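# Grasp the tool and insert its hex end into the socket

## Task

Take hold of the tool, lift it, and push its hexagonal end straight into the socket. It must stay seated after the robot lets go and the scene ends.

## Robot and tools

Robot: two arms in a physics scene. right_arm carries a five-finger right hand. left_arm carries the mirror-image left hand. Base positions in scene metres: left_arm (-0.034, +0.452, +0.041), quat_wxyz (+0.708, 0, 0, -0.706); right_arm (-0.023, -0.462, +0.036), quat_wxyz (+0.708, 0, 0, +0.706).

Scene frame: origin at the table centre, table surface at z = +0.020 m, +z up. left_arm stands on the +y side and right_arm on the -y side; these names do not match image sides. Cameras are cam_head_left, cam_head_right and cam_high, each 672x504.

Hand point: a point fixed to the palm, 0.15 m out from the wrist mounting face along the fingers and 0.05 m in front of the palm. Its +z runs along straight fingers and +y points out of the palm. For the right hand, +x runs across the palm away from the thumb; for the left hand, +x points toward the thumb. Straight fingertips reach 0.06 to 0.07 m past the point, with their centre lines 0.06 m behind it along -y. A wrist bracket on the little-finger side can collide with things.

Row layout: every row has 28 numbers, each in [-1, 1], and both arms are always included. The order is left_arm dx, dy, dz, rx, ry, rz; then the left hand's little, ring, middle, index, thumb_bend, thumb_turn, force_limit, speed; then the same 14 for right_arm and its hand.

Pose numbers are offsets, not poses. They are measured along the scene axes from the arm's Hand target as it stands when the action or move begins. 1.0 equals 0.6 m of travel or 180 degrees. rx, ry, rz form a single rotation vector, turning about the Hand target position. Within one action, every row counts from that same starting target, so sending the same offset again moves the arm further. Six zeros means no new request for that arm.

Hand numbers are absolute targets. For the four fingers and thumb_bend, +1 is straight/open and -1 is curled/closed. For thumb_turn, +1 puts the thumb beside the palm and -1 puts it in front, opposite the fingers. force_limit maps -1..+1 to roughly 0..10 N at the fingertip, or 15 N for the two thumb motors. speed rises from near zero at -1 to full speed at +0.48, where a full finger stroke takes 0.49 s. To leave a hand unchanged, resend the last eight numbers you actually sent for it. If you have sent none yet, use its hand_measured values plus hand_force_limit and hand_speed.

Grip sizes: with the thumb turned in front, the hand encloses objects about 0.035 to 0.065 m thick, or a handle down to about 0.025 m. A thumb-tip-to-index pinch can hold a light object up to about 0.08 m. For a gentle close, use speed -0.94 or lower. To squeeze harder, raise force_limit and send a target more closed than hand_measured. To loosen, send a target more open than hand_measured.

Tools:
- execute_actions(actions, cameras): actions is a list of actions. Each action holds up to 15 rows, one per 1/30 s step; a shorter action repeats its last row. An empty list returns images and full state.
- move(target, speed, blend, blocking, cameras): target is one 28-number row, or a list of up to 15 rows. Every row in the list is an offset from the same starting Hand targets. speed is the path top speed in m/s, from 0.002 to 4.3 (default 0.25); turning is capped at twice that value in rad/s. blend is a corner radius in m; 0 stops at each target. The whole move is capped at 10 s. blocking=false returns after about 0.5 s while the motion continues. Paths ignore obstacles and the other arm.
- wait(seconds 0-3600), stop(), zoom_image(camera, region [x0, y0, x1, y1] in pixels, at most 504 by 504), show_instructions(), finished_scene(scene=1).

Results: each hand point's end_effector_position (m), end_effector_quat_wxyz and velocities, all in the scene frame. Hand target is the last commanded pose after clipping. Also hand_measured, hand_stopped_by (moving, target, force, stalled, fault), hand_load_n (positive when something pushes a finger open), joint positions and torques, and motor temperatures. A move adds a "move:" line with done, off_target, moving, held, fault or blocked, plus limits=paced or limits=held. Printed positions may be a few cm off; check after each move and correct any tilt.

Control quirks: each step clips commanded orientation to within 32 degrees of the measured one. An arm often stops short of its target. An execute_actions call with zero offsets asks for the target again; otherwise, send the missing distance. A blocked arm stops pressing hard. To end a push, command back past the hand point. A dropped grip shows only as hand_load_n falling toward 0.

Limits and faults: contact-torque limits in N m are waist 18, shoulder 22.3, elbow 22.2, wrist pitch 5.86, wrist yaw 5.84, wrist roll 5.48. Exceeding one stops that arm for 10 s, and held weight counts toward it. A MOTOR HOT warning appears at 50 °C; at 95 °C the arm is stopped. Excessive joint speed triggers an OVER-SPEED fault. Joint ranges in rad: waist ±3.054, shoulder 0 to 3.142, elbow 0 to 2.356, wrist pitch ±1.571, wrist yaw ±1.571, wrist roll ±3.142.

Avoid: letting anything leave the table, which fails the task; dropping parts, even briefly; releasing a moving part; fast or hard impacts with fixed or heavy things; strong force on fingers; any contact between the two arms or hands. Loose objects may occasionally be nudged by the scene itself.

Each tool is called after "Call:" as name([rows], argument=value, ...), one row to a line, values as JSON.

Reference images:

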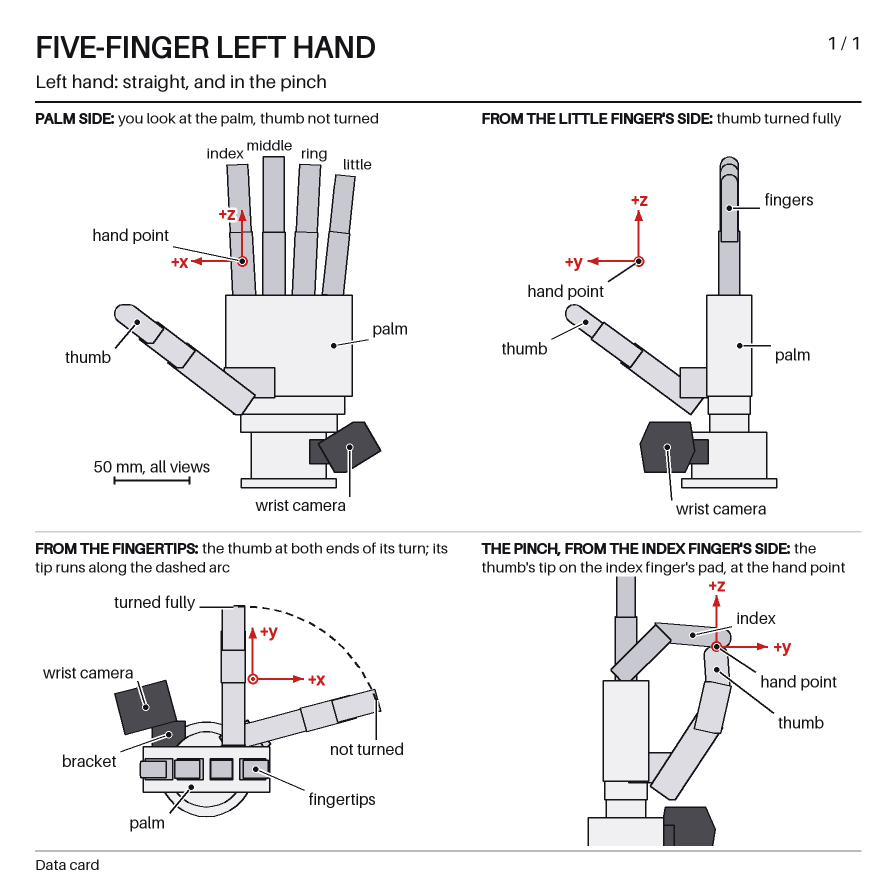

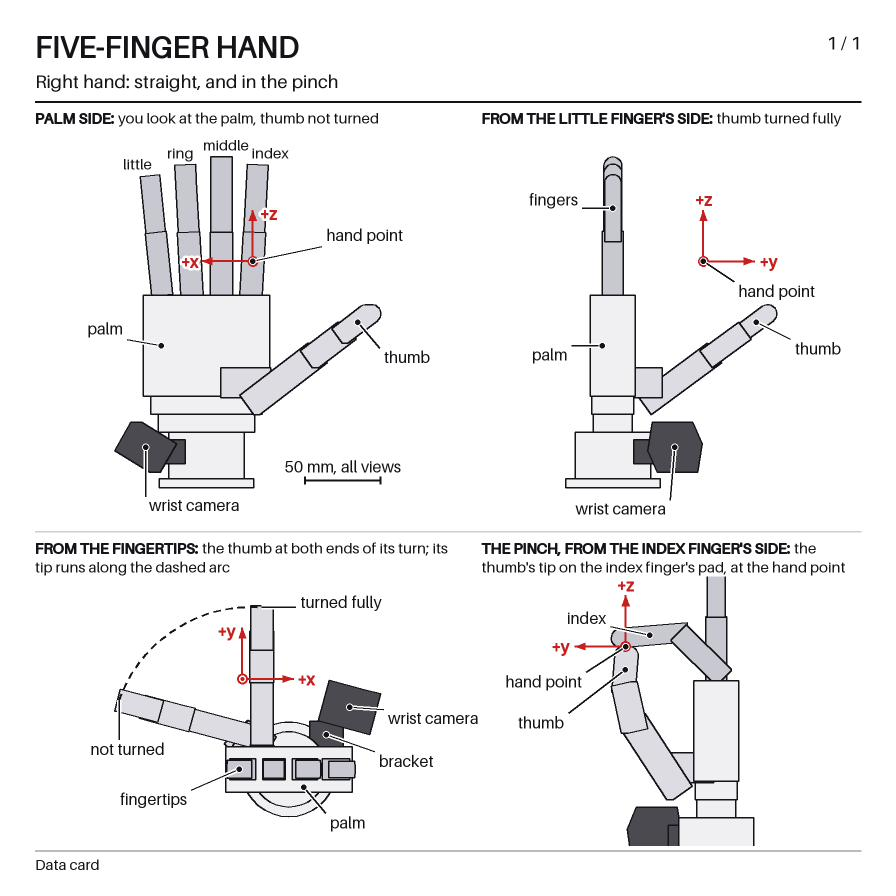

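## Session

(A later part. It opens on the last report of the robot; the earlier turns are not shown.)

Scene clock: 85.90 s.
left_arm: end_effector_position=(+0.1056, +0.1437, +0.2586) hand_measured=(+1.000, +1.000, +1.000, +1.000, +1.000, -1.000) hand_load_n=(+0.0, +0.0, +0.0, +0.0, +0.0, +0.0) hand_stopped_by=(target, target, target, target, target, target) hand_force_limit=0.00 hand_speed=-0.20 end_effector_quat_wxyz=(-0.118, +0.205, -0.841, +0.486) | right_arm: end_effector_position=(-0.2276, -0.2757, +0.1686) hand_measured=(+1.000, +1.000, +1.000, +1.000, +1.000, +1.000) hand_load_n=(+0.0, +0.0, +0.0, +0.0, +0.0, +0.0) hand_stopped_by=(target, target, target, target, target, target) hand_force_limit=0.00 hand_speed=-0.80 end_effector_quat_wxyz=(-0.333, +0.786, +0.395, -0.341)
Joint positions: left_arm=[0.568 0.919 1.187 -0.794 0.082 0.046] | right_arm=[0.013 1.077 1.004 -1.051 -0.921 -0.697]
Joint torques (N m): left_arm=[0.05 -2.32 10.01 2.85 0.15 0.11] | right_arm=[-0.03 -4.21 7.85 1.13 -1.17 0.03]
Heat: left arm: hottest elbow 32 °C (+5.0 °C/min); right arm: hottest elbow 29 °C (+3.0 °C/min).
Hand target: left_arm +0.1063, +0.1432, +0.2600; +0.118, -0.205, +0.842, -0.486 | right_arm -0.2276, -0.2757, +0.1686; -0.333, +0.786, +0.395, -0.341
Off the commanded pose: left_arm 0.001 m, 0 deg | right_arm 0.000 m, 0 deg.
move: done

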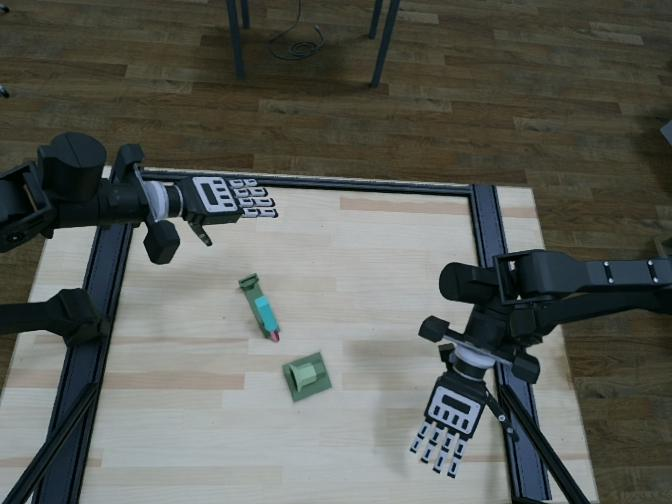

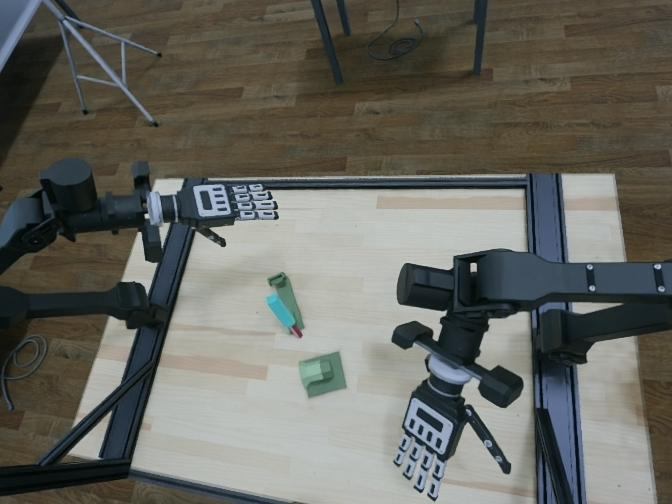

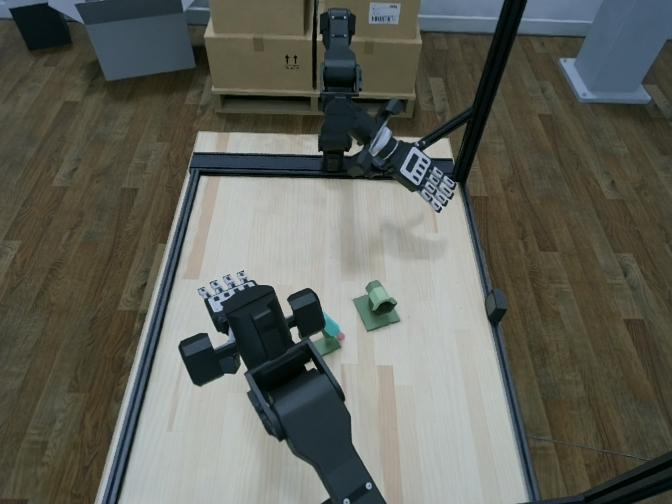

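Call:
move([
  [0, 0, 0.1333, 0, 0, 0, 0.6, 0.6, 0.6, 0.6, 0.6, -1, 0.0, -0.2, 0, 0, 0, 0, 0, 0, 1, 1, 1, 1, 1, 1, 0, -0.8],
  [-0.3772, -0.022, 0.1, 0.1542, -0.3314, -0.0014, 0.6, 0.6, 0.6, 0.6, 0.6, -1, 0.0, -0.2, 0, 0, 0, 0, 0, 0, 1, 1, 1, 1, 1, 1, 0, -0.8],
  [-0.3938, -0.022, -0.0333, 0.1542, -0.3314, -0.0014, 0.6, 0.6, 0.6, 0.6, 0.6, -1, 0.0, -0.2, 0, 0, 0, 0, 0, 0, 1, 1, 1, 1, 1, 1, 0, -0.8],
], speed=0.25, blend=[0.03, 0.03, 0], cameras=["all"])

Call:
zoom_image(camera="cam_head_left", region=[240, 275, 300, 345])

Call:
zoom_image(camera="cam_head_right", region=[255, 275, 315, 345])

Call:
zoom_image(camera="cam_high", region=[280, 285, 360, 375])

Scene clock: 95.77 s.
left_arm: end_effector_position=(-0.1300, +0.1292, +0.2429) hand_measured=(+0.600, +0.600, +0.600, +0.600, +0.600, -1.000) hand_load_n=(+0.0, +0.5, +0.0, +0.0, +0.0, +0.5) hand_stopped_by=(target, target, target, target, target, target) hand_force_limit=0.00 hand_speed=-0.20 end_effector_quat_wxyz=(+0.428, +0.217, +0.776, -0.409) | right_arm: end_effector_position=(-0.2276, -0.2757, +0.1686) hand_measured=(+1.000, +1.000, +1.000, +1.000, +1.000, +1.000) hand_load_n=(+0.0, +0.0, +0.0, +0.0, +0.0, +0.0) hand_stopped_by=(target, target, target, target, target, target) hand_force_limit=0.00 hand_speed=-0.80 end_effector_quat_wxyz=(-0.333, +0.786, +0.395, -0.341)
Joint positions: left_arm=[-1.067 1.658 1.557 -1.562 -1.266 -0.586] | right_arm=[0.013 1.077 1.004 -1.051 -0.921 -0.697]
Joint torques (N m): left_arm=[0.12 -6.23 6.5 0.04 -1.83 -0.04] | right_arm=[0.17 -4.07 7.89 1.13 -1.19 0]
Heat: left arm: hottest elbow 32 °C (+3.0 °C/min); right arm: hottest elbow 30 °C (+3.0 °C/min).
Hand target: left_arm -0.1301, +0.1300, +0.2399; +0.559, +0.096, +0.761, -0.316 | right_arm -0.2276, -0.2757, +0.1686; -0.333, +0.786, +0.395, -0.341
Off the commanded pose: left_arm 0.003 m, 23 deg | right_arm 0.000 m, 0 deg.
joint sent to its limit (left arm) — joint 4 (wrist pitch), lower limit. The joint targets are off in orientation, not in position.
move: off_target (left_arm)

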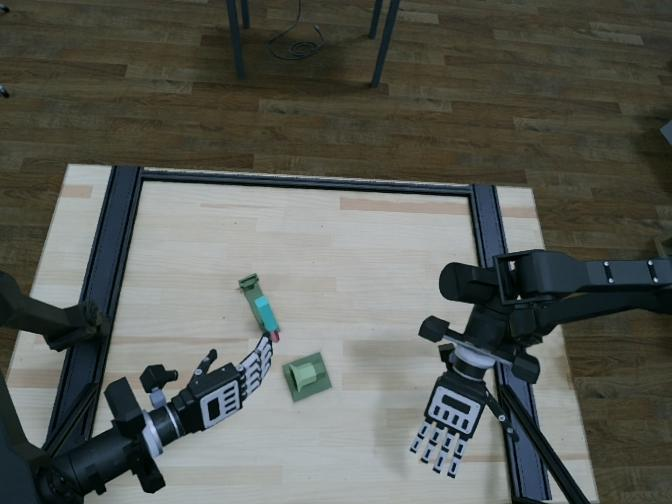

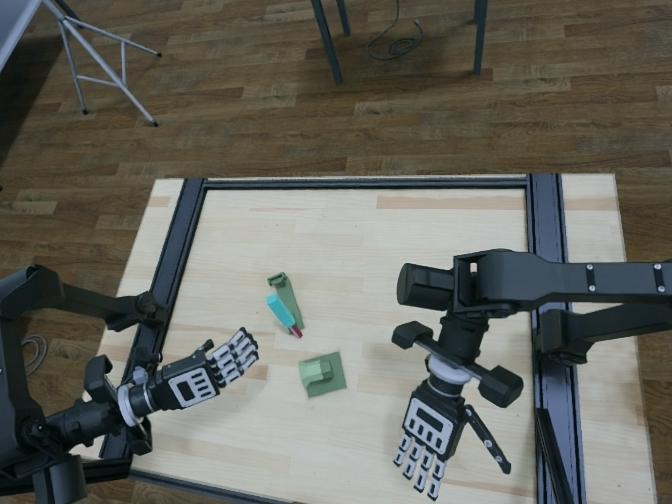

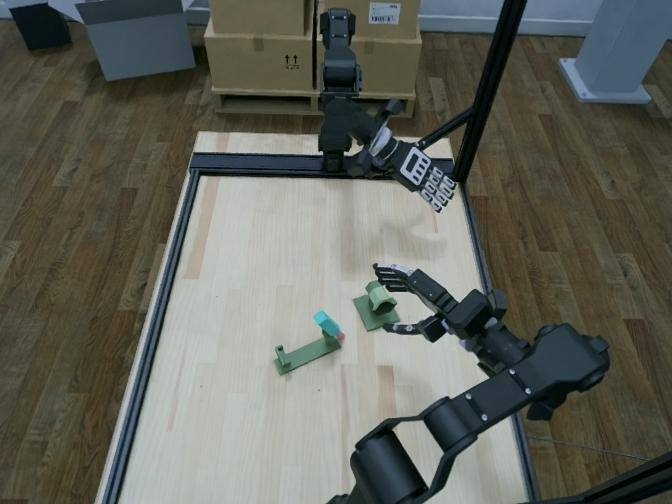

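Scaled by 7.200 from the camera's image (finer frame: 960x720).

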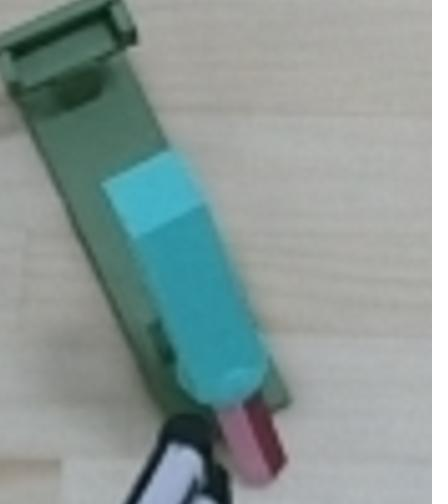

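Scaled by 7.200 from the camera's image (finer frame: 960x720).

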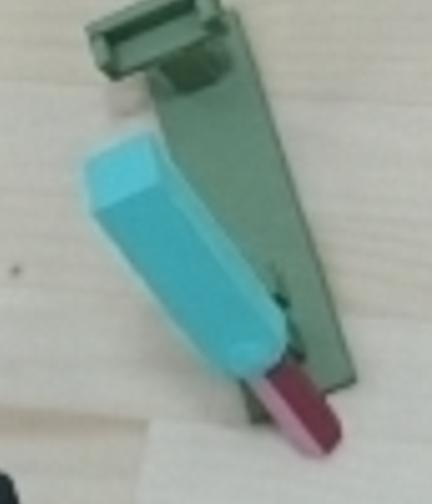

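Scaled by 5.600 from the camera's image (finer frame: 960x720).

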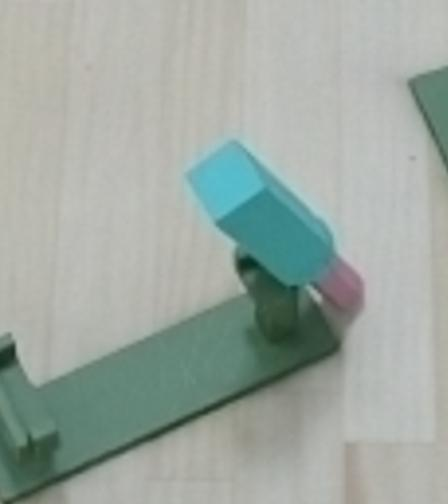

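Call:
move(target=[0.1218, -0.0757, -0.1925, 0, 0, 0, 0.6, 0.6, 0.6, 0.6, 0.6, -1, 0.0, -0.2, 0, 0, 0, 0, 0, 0, 1, 1, 1, 1, 1, 1, 0, -0.8], speed=0.15, cameras=["all"])

Call:
zoom_image(camera="cam_head_left", region=[210, 275, 300, 365])

Call:
zoom_image(camera="cam_head_right", region=[230, 275, 320, 365])

Call:
zoom_image(camera="cam_high", region=[290, 270, 410, 390])

Scene clock: 99.10 s.
left_arm: end_effector_position=(-0.0559, +0.0854, +0.1274) hand_measured=(+0.600, +0.600, +0.600, +0.600, +0.600, -1.000) hand_load_n=(+0.0, +0.0, +0.0, +0.0, +0.0, +0.0) hand_stopped_by=(target, target, target, target, target, target) hand_force_limit=0.00 hand_speed=-0.20 end_effector_quat_wxyz=(+0.550, +0.098, +0.765, -0.321) | right_arm: end_effector_position=(-0.2276, -0.2757, +0.1686) hand_measured=(+1.000, +1.000, +1.000, +1.000, +1.000, +1.000) hand_load_n=(+0.0, +0.0, +0.0, +0.0, -0.5, +0.0) hand_stopped_by=(target, target, target, target, target, target) hand_force_limit=0.00 hand_speed=-0.80 end_effector_quat_wxyz=(-0.333, +0.786, +0.395, -0.341)
Joint positions: left_arm=[-0.788 2.095 1.496 -1.561 -1.342 -1.002] | right_arm=[0.013 1.077 1.004 -1.051 -0.921 -0.697]
Joint torques (N m): left_arm=[-0.1 -7.82 6.29 -0.92 -1.68 -0.03] | right_arm=[0.08 -4.22 7.81 1.15 -1.18 0.01]
Heat: left arm: hottest elbow 31 °C (+1.0 °C/min); right arm: hottest elbow 30 °C (+3.0 °C/min).
Hand target: left_arm -0.0570, +0.0846, +0.1245; +0.559, +0.096, +0.761, -0.316 | right_arm -0.2276, -0.2757, +0.1686; -0.333, +0.786, +0.395, -0.341
Off the commanded pose: left_arm 0.003 m, 1 deg | right_arm 0.000 m, 0 deg.
joint sent to its limit (left arm) — joint 4 (wrist pitch), lower limit. The joint targets still meet the commanded pose.
move: done

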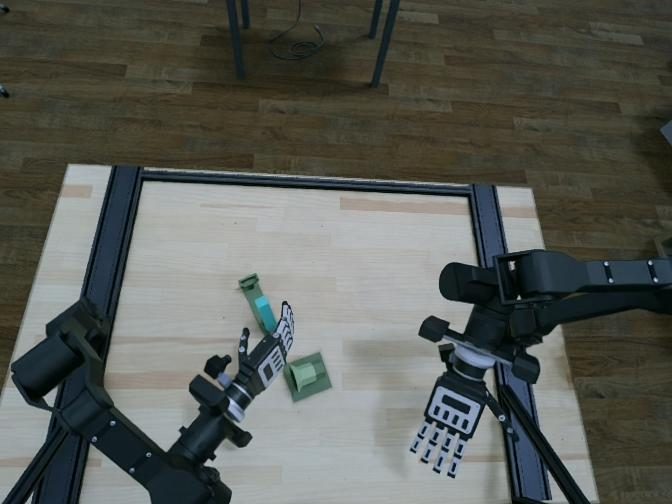

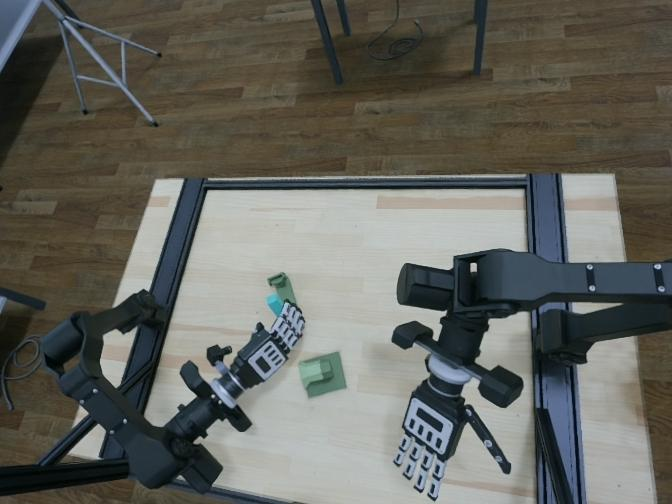

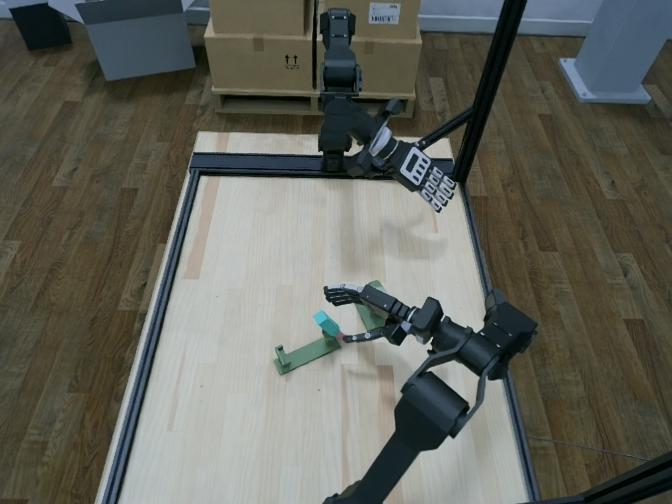

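Scaled by 5.600 from the camera's image (finer frame: 960x720).

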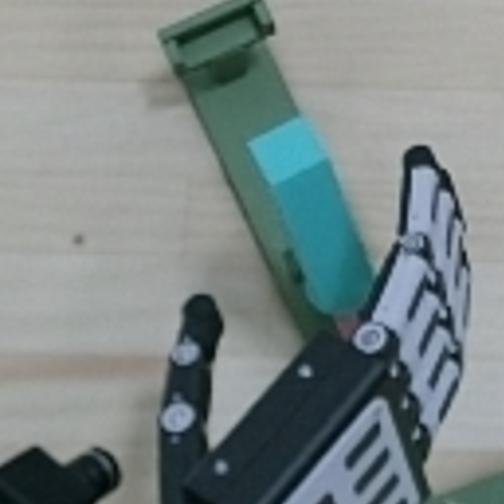

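Scaled by 5.600 from the camera's image (finer frame: 960x720).

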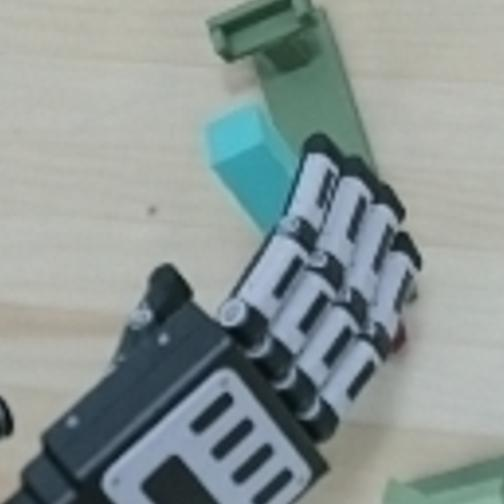

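Scaled by 4.200 from the camera's image (finer frame: 960x720).

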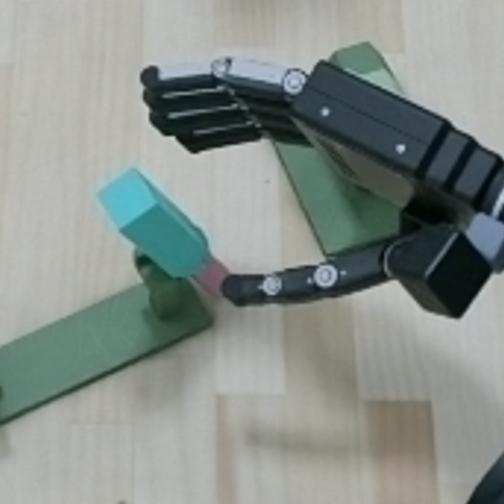

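Call:
move(target=[0.075, 0.0112, -0.035, 0, 0, 0, 0.6, 0.6, 0.6, 0.6, 0.6, -1, 0.0, -0.2, 0, 0, 0, 0, 0, 0, 1, 1, 1, 1, 1, 1, 0, -0.8], speed=0.08, cameras=["all"])

Call:
zoom_image(camera="cam_head_left", region=[220, 275, 300, 355])

Call:
zoom_image(camera="cam_head_right", region=[240, 275, 320, 355])

Call:
zoom_image(camera="cam_high", region=[290, 285, 380, 375])

Scene clock: 100.90 s.
left_arm: end_effector_position=(-0.0138, +0.0899, +0.1020) hand_measured=(+0.600, +0.600, +0.600, +0.600, +0.600, -1.000) hand_load_n=(+0.0, +0.0, +0.0, +0.0, +0.0, +0.0) hand_stopped_by=(target, target, target, target, target, target) hand_force_limit=0.00 hand_speed=-0.20 end_effector_quat_wxyz=(+0.559, +0.096, +0.761, -0.315) | right_arm: end_effector_position=(-0.2276, -0.2757, +0.1686) hand_measured=(+1.000, +1.000, +1.000, +1.000, +1.000, +1.000) hand_load_n=(+0.0, -0.5, +0.0, -0.5, +0.0, -0.5) hand_stopped_by=(target, target, target, target, target, target) hand_force_limit=0.00 hand_speed=-0.80 end_effector_quat_wxyz=(-0.333, +0.786, +0.395, -0.341)
Joint positions: left_arm=[-0.705 1.983 1.232 -1.155 -1.383 -0.728] | right_arm=[0.013 1.077 1.004 -1.051 -0.921 -0.697]
Joint torques (N m): left_arm=[-0.01 -9.72 4.24 -0.08 -1.97 0.14] | right_arm=[0.09 -4.1 7.97 1.15 -1.2 0.03]
Heat: left arm: hottest elbow 31 °C (+1.0 °C/min); right arm: hottest elbow 30 °C (+3.0 °C/min).
Hand target: left_arm -0.0120, +0.0913, +0.1034; +0.559, +0.096, +0.761, -0.316 | right_arm -0.2276, -0.2757, +0.1686; -0.333, +0.786, +0.395, -0.341
Off the commanded pose: left_arm 0.003 m, 0 deg | right_arm 0.000 m, 0 deg.
move: done

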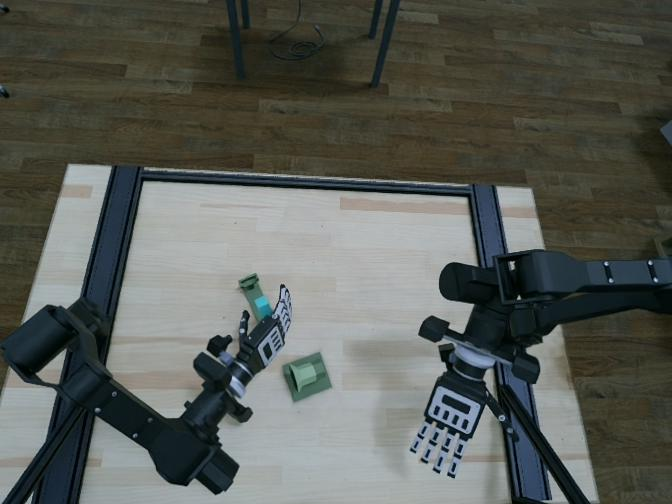

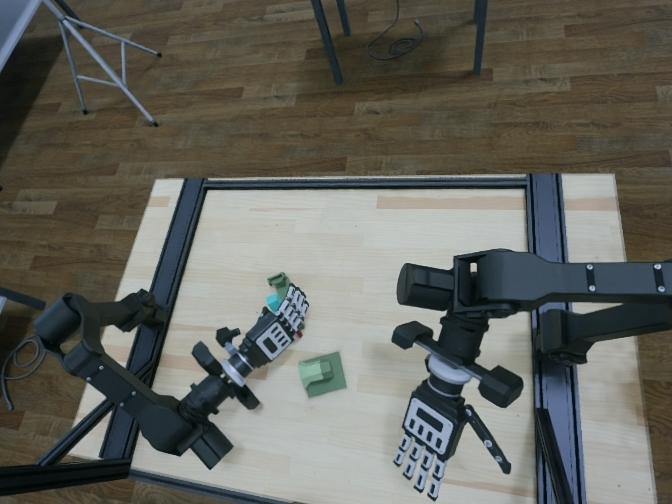

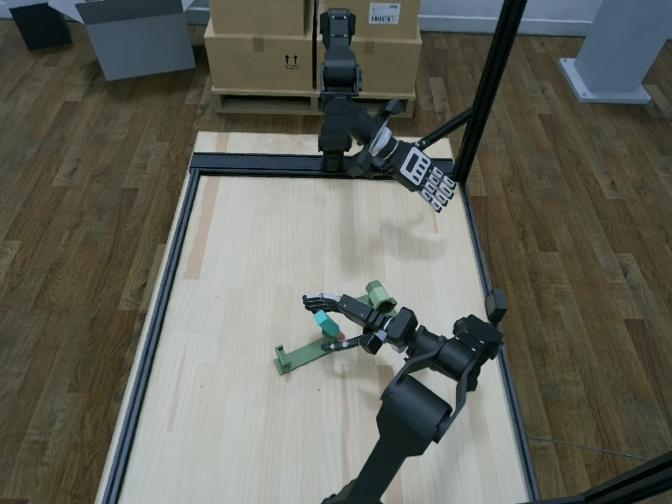

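Scaled by 6.300 from the camera's image (finer frame: 960x720).

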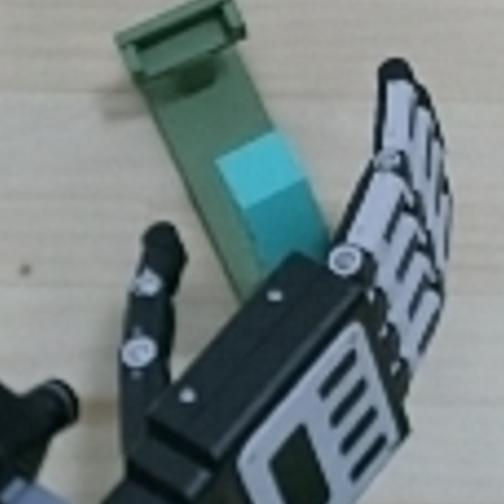

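Scaled by 6.300 from the camera's image (finer frame: 960x720).

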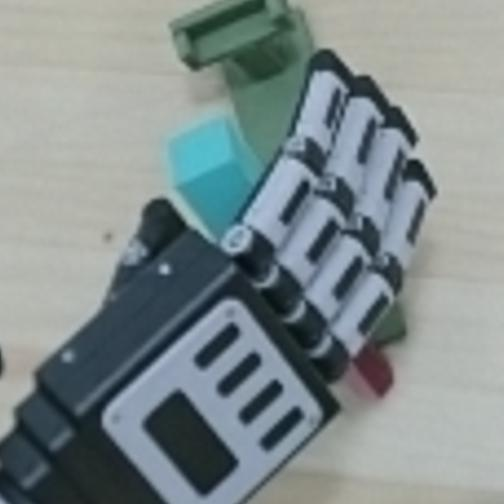

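Scaled by 5.600 from the camera's image (finer frame: 960x720).

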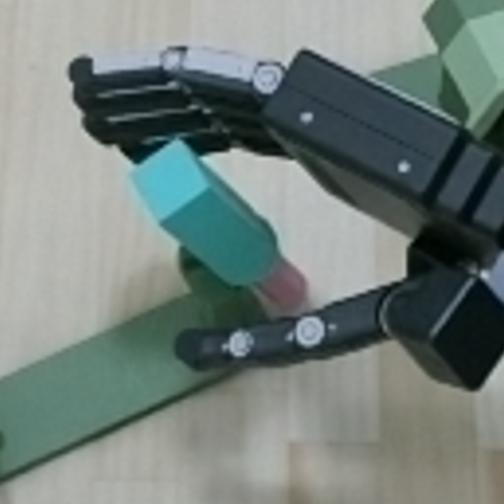

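Call:
move(target=[0.0417, 0.0075, -0.0113, 0, 0, 0, 0.6, 0.6, 0.6, 0.6, 0.6, -1, 0.0, -0.2, 0, 0, 0, 0, 0, 0, 1, 1, 1, 1, 1, 1, 0, -0.8], speed=0.06, cameras=["all"])

Call:
zoom_image(camera="cam_head_left", region=[225, 270, 305, 350])

Call:
zoom_image(camera="cam_head_right", region=[245, 270, 325, 350])

Call:
zoom_image(camera="cam_high", region=[285, 285, 375, 375])

Scene clock: 102.47 s.
left_arm: end_effector_position=(+0.0110, +0.0938, +0.0962) hand_measured=(+0.600, +0.600, +0.600, +0.600, +0.600, -1.000) hand_load_n=(+0.0, +0.0, +0.0, +0.0, +0.0, +0.0) hand_stopped_by=(target, target, target, target, target, target) hand_force_limit=0.00 hand_speed=-0.20 end_effector_quat_wxyz=(+0.559, +0.096, +0.760, -0.316) | right_arm: end_effector_position=(-0.2276, -0.2757, +0.1686) hand_measured=(+1.000, +1.000, +1.000, +1.000, +1.000, +1.000) hand_load_n=(+0.0, +0.0, +0.0, +0.0, +0.0, +0.0) hand_stopped_by=(target, target, target, target, target, target) hand_force_limit=0.00 hand_speed=-0.80 end_effector_quat_wxyz=(-0.333, +0.786, +0.395, -0.341)
Joint positions: left_arm=[-0.652 1.863 1.05 -0.806 -1.395 -0.438] | right_arm=[0.013 1.077 1.004 -1.051 -0.921 -0.697]
Joint torques (N m): left_arm=[0.04 -8.97 4.49 0.44 -2.02 0.14] | right_arm=[0.09 -4.2 7.75 1.16 -1.2 0.01]
Heat: left arm: hottest elbow 31 °C (+1.0 °C/min); right arm: hottest elbow 30 °C (+3.0 °C/min).
Hand target: left_arm +0.0131, +0.0958, +0.0967; +0.559, +0.096, +0.761, -0.316 | right_arm -0.2276, -0.2757, +0.1686; -0.333, +0.786, +0.395, -0.341
Off the commanded pose: left_arm 0.003 m, 0 deg | right_arm 0.000 m, 0 deg.
move: done

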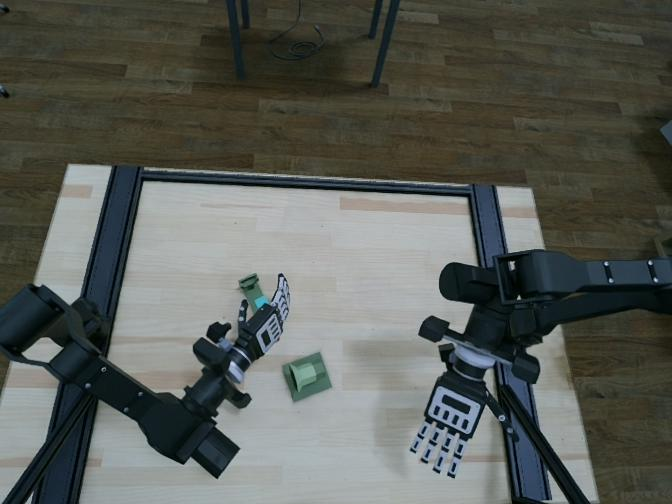

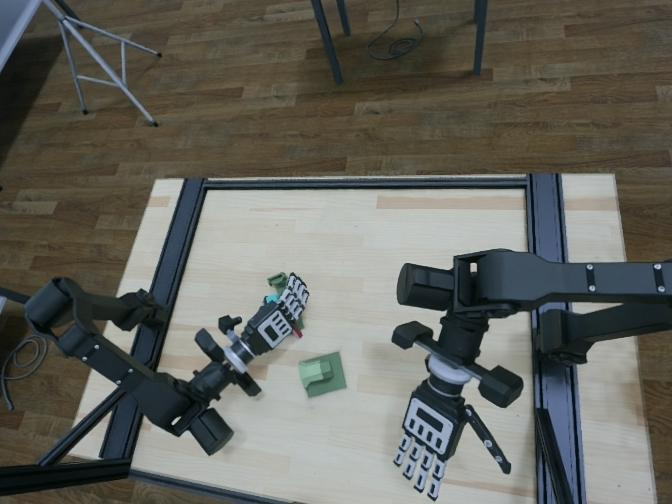

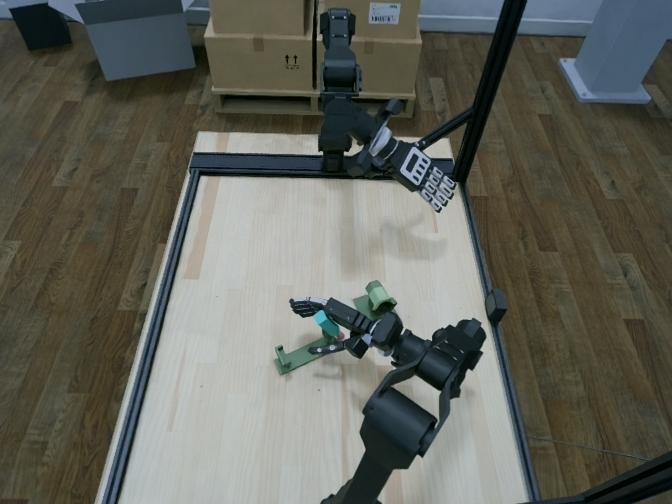

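Scaled by 6.300 from the camera's image (finer frame: 960x720).

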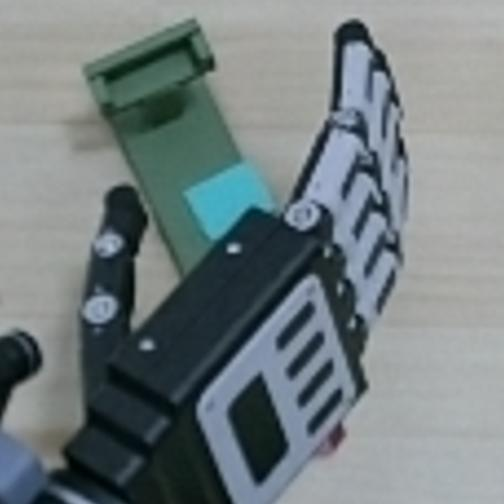

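Scaled by 6.300 from the camera's image (finer frame: 960x720).

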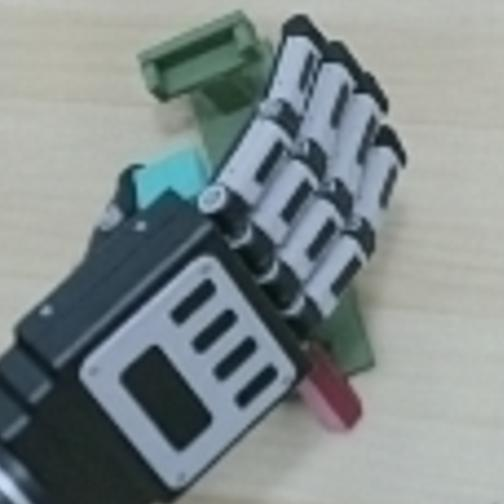

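Scaled by 5.600 from the camera's image (finer frame: 960x720).

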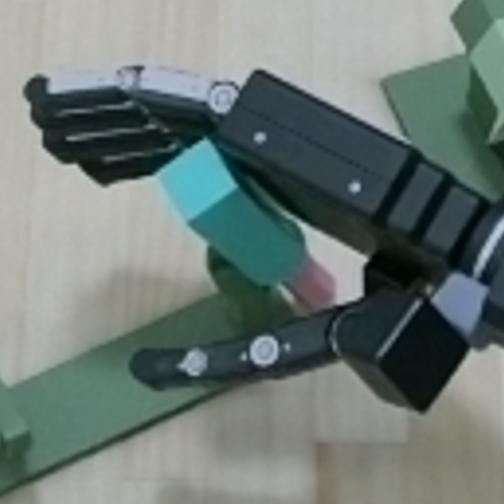

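Call:
move(target=[0.018, -0.0067, -0.0055, 0, 0, 0, 0.6, 0.6, 0.6, 0.6, 0.6, -1, 0.0, -0.2, 0, 0, 0, 0, 0, 0, 1, 1, 1, 1, 1, 1, 0, -0.8], speed=0.05, cameras=["all"])

Call:
zoom_image(camera="cam_head_left", region=[225, 270, 305, 350])

Call:
zoom_image(camera="cam_head_right", region=[245, 270, 325, 350])

Call:
zoom_image(camera="cam_high", region=[285, 285, 375, 375])

Scene clock: 105.50 s.
left_arm: end_effector_position=(+0.0213, +0.0891, +0.0941) hand_measured=(+0.600, +0.600, +0.600, +0.600, +0.600, -1.000) hand_load_n=(+0.0, +0.0, +0.0, +0.0, +0.0, +0.5) hand_stopped_by=(target, target, target, target, target, target) hand_force_limit=0.00 hand_speed=-0.20 end_effector_quat_wxyz=(+0.559, +0.095, +0.759, -0.318) | right_arm: end_effector_position=(-0.2276, -0.2757, +0.1686) hand_measured=(+1.000, +1.000, +1.000, +1.000, +1.000, +1.000) hand_load_n=(+0.0, +0.0, +0.0, +0.0, +0.0, +0.0) hand_stopped_by=(target, target, target, target, target, target) hand_force_limit=0.00 hand_speed=-0.80 end_effector_quat_wxyz=(-0.333, +0.786, +0.395, -0.341)
Joint positions: left_arm=[-0.616 1.813 0.967 -0.559 -1.396 -0.224] | right_arm=[0.013 1.077 1.004 -1.051 -0.921 -0.697]
Joint torques (N m): left_arm=[0.17 -8.72 4.58 0.78 -1.88 0.16] | right_arm=[0.12 -4.13 7.92 1.17 -1.2 0.03]
Heat: left arm: hottest elbow 30 °C (+0.0 °C/min); right arm: hottest elbow 30 °C (+3.0 °C/min).
Hand target: left_arm +0.0239, +0.0917, +0.0935; +0.559, +0.096, +0.761, -0.316 | right_arm -0.2276, -0.2757, +0.1686; -0.333, +0.786, +0.395, -0.341
Off the commanded pose: left_arm 0.004 m, 0 deg | right_arm 0.000 m, 0 deg.
move: done

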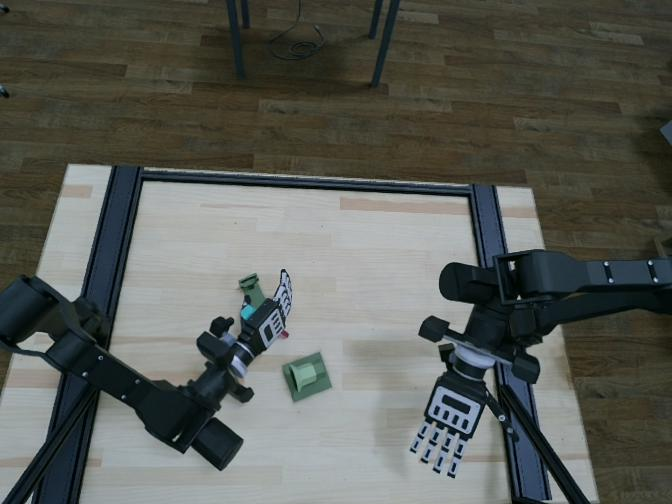

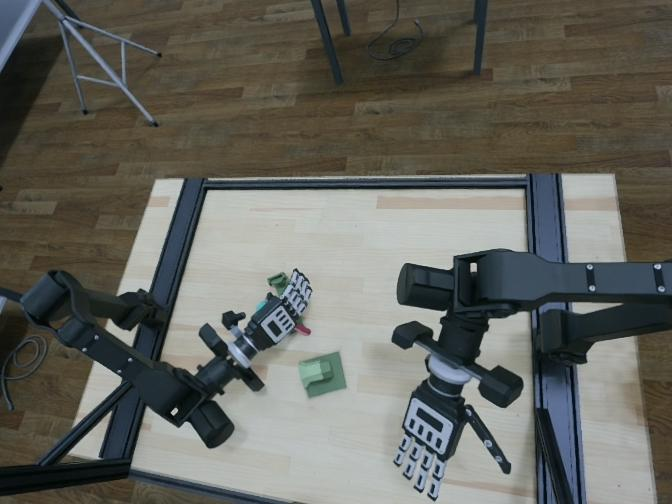

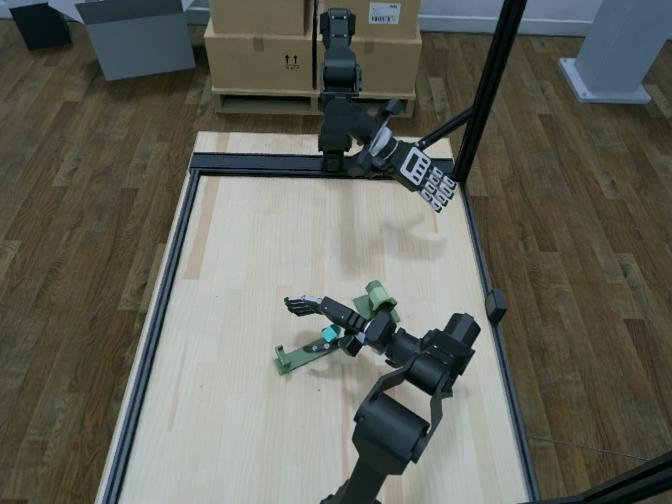

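Scaled by 6.300 from the camera's image (finer frame: 960x720).

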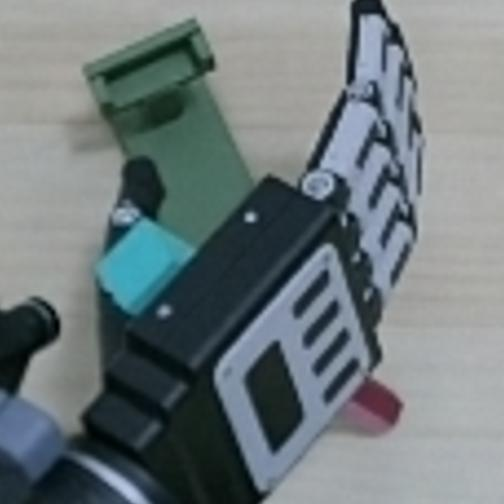

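Scaled by 6.300 from the camera's image (finer frame: 960x720).

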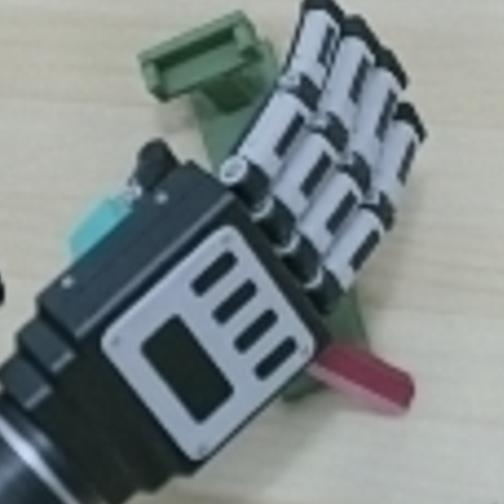

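Scaled by 5.600 from the camera's image (finer frame: 960x720).

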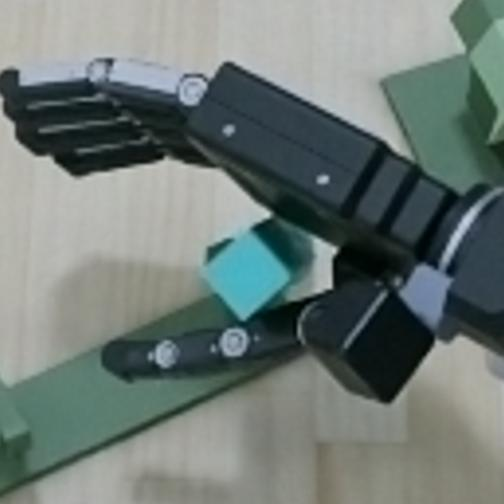

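Call:
move(target=[0, 0, 0, 0, 0, 0, -0.9, -0.9, -0.9, -0.9, 0.6, -1, -0.3, -0.6, 0, 0, 0, 0, 0, 0, 1, 1, 1, 1, 1, 1, 0, -0.8], cameras=["all"])

Call:
zoom_image(camera="cam_head_left", region=[225, 270, 305, 350])

Call:
zoom_image(camera="cam_head_right", region=[245, 270, 325, 350])

Call:
zoom_image(camera="cam_high", region=[285, 285, 375, 375])

Scene clock: 108.00 s.
left_arm: end_effector_position=(+0.0213, +0.0891, +0.0941) hand_measured=(-0.900, -0.900, -0.900, -0.900, +0.600, -1.000) hand_load_n=(+0.0, +0.0, +0.0, +0.0, +0.0, +0.0) hand_stopped_by=(target, target, target, target, target, target) hand_force_limit=-0.30 hand_speed=-0.60 end_effector_quat_wxyz=(+0.560, +0.095, +0.759, -0.318) | right_arm: end_effector_position=(-0.2276, -0.2757, +0.1686) hand_measured=(+1.000, +1.000, +1.000, +1.000, +1.000, +1.000) hand_load_n=(+0.0, +0.0, +0.0, +0.0, -0.5, -0.5) hand_stopped_by=(target, target, target, target, target, target) hand_force_limit=0.00 hand_speed=-0.80 end_effector_quat_wxyz=(-0.333, +0.786, +0.395, -0.341)
Joint positions: left_arm=[-0.616 1.813 0.967 -0.559 -1.396 -0.224] | right_arm=[0.013 1.077 1.004 -1.051 -0.921 -0.697]
Joint torques (N m): left_arm=[0.16 -8.59 4.67 0.6 -1.86 0.11] | right_arm=[0.12 -4.08 7.84 1.11 -1.19 0.01]
Heat: left arm: hottest elbow 30 °C (+0.0 °C/min); right arm: hottest elbow 30 °C (+2.0 °C/min).
Hand target: left_arm +0.0238, +0.0917, +0.0934; +0.559, +0.096, +0.761, -0.316 | right_arm -0.2276, -0.2757, +0.1686; -0.333, +0.786, +0.395, -0.341
Off the commanded pose: left_arm 0.004 m, 0 deg | right_arm 0.000 m, 0 deg.
move: done

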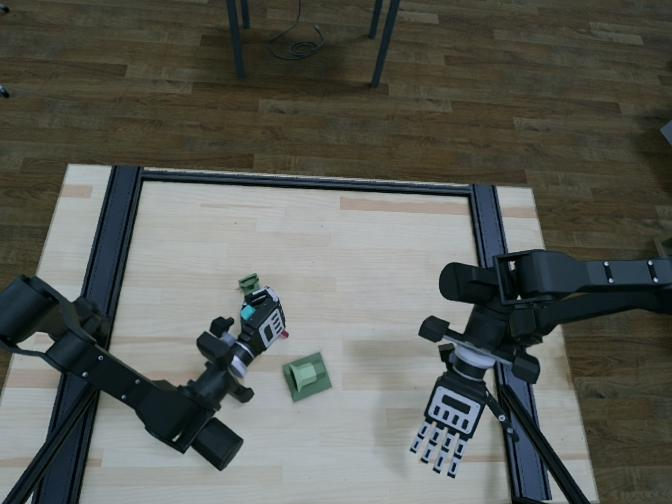

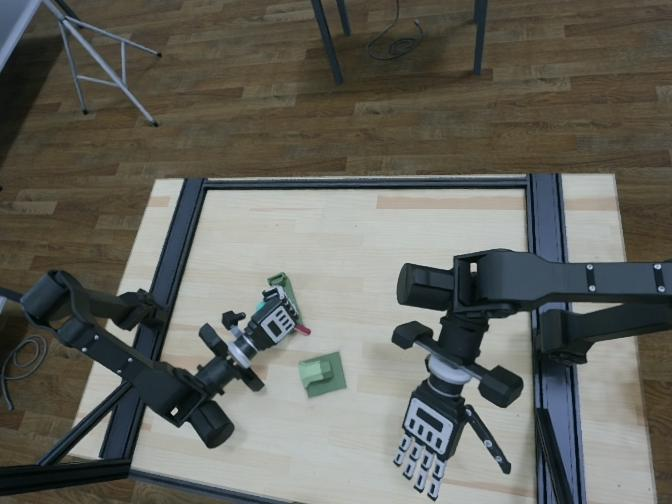

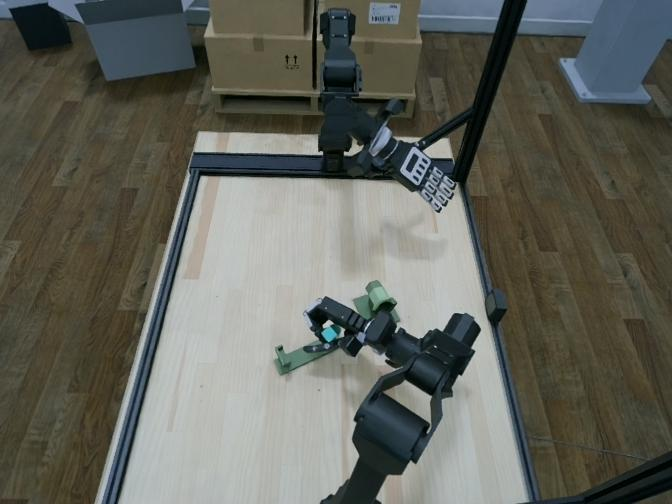

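Scaled by 6.300 from the camera's image (finer frame: 960x720).

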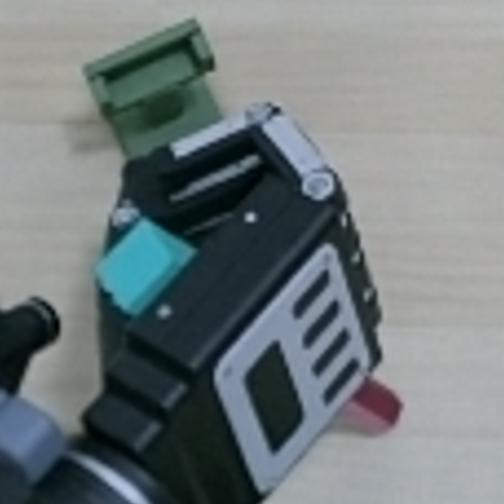

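Scaled by 6.300 from the camera's image (finer frame: 960x720).

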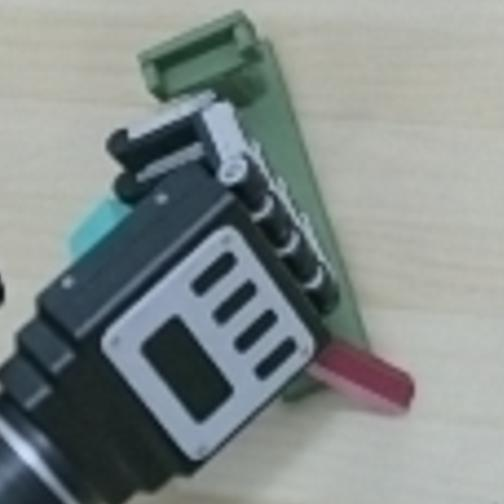

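Scaled by 5.600 from the camera's image (finer frame: 960x720).

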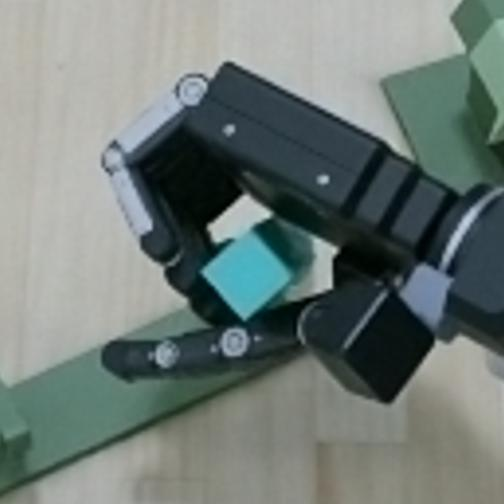

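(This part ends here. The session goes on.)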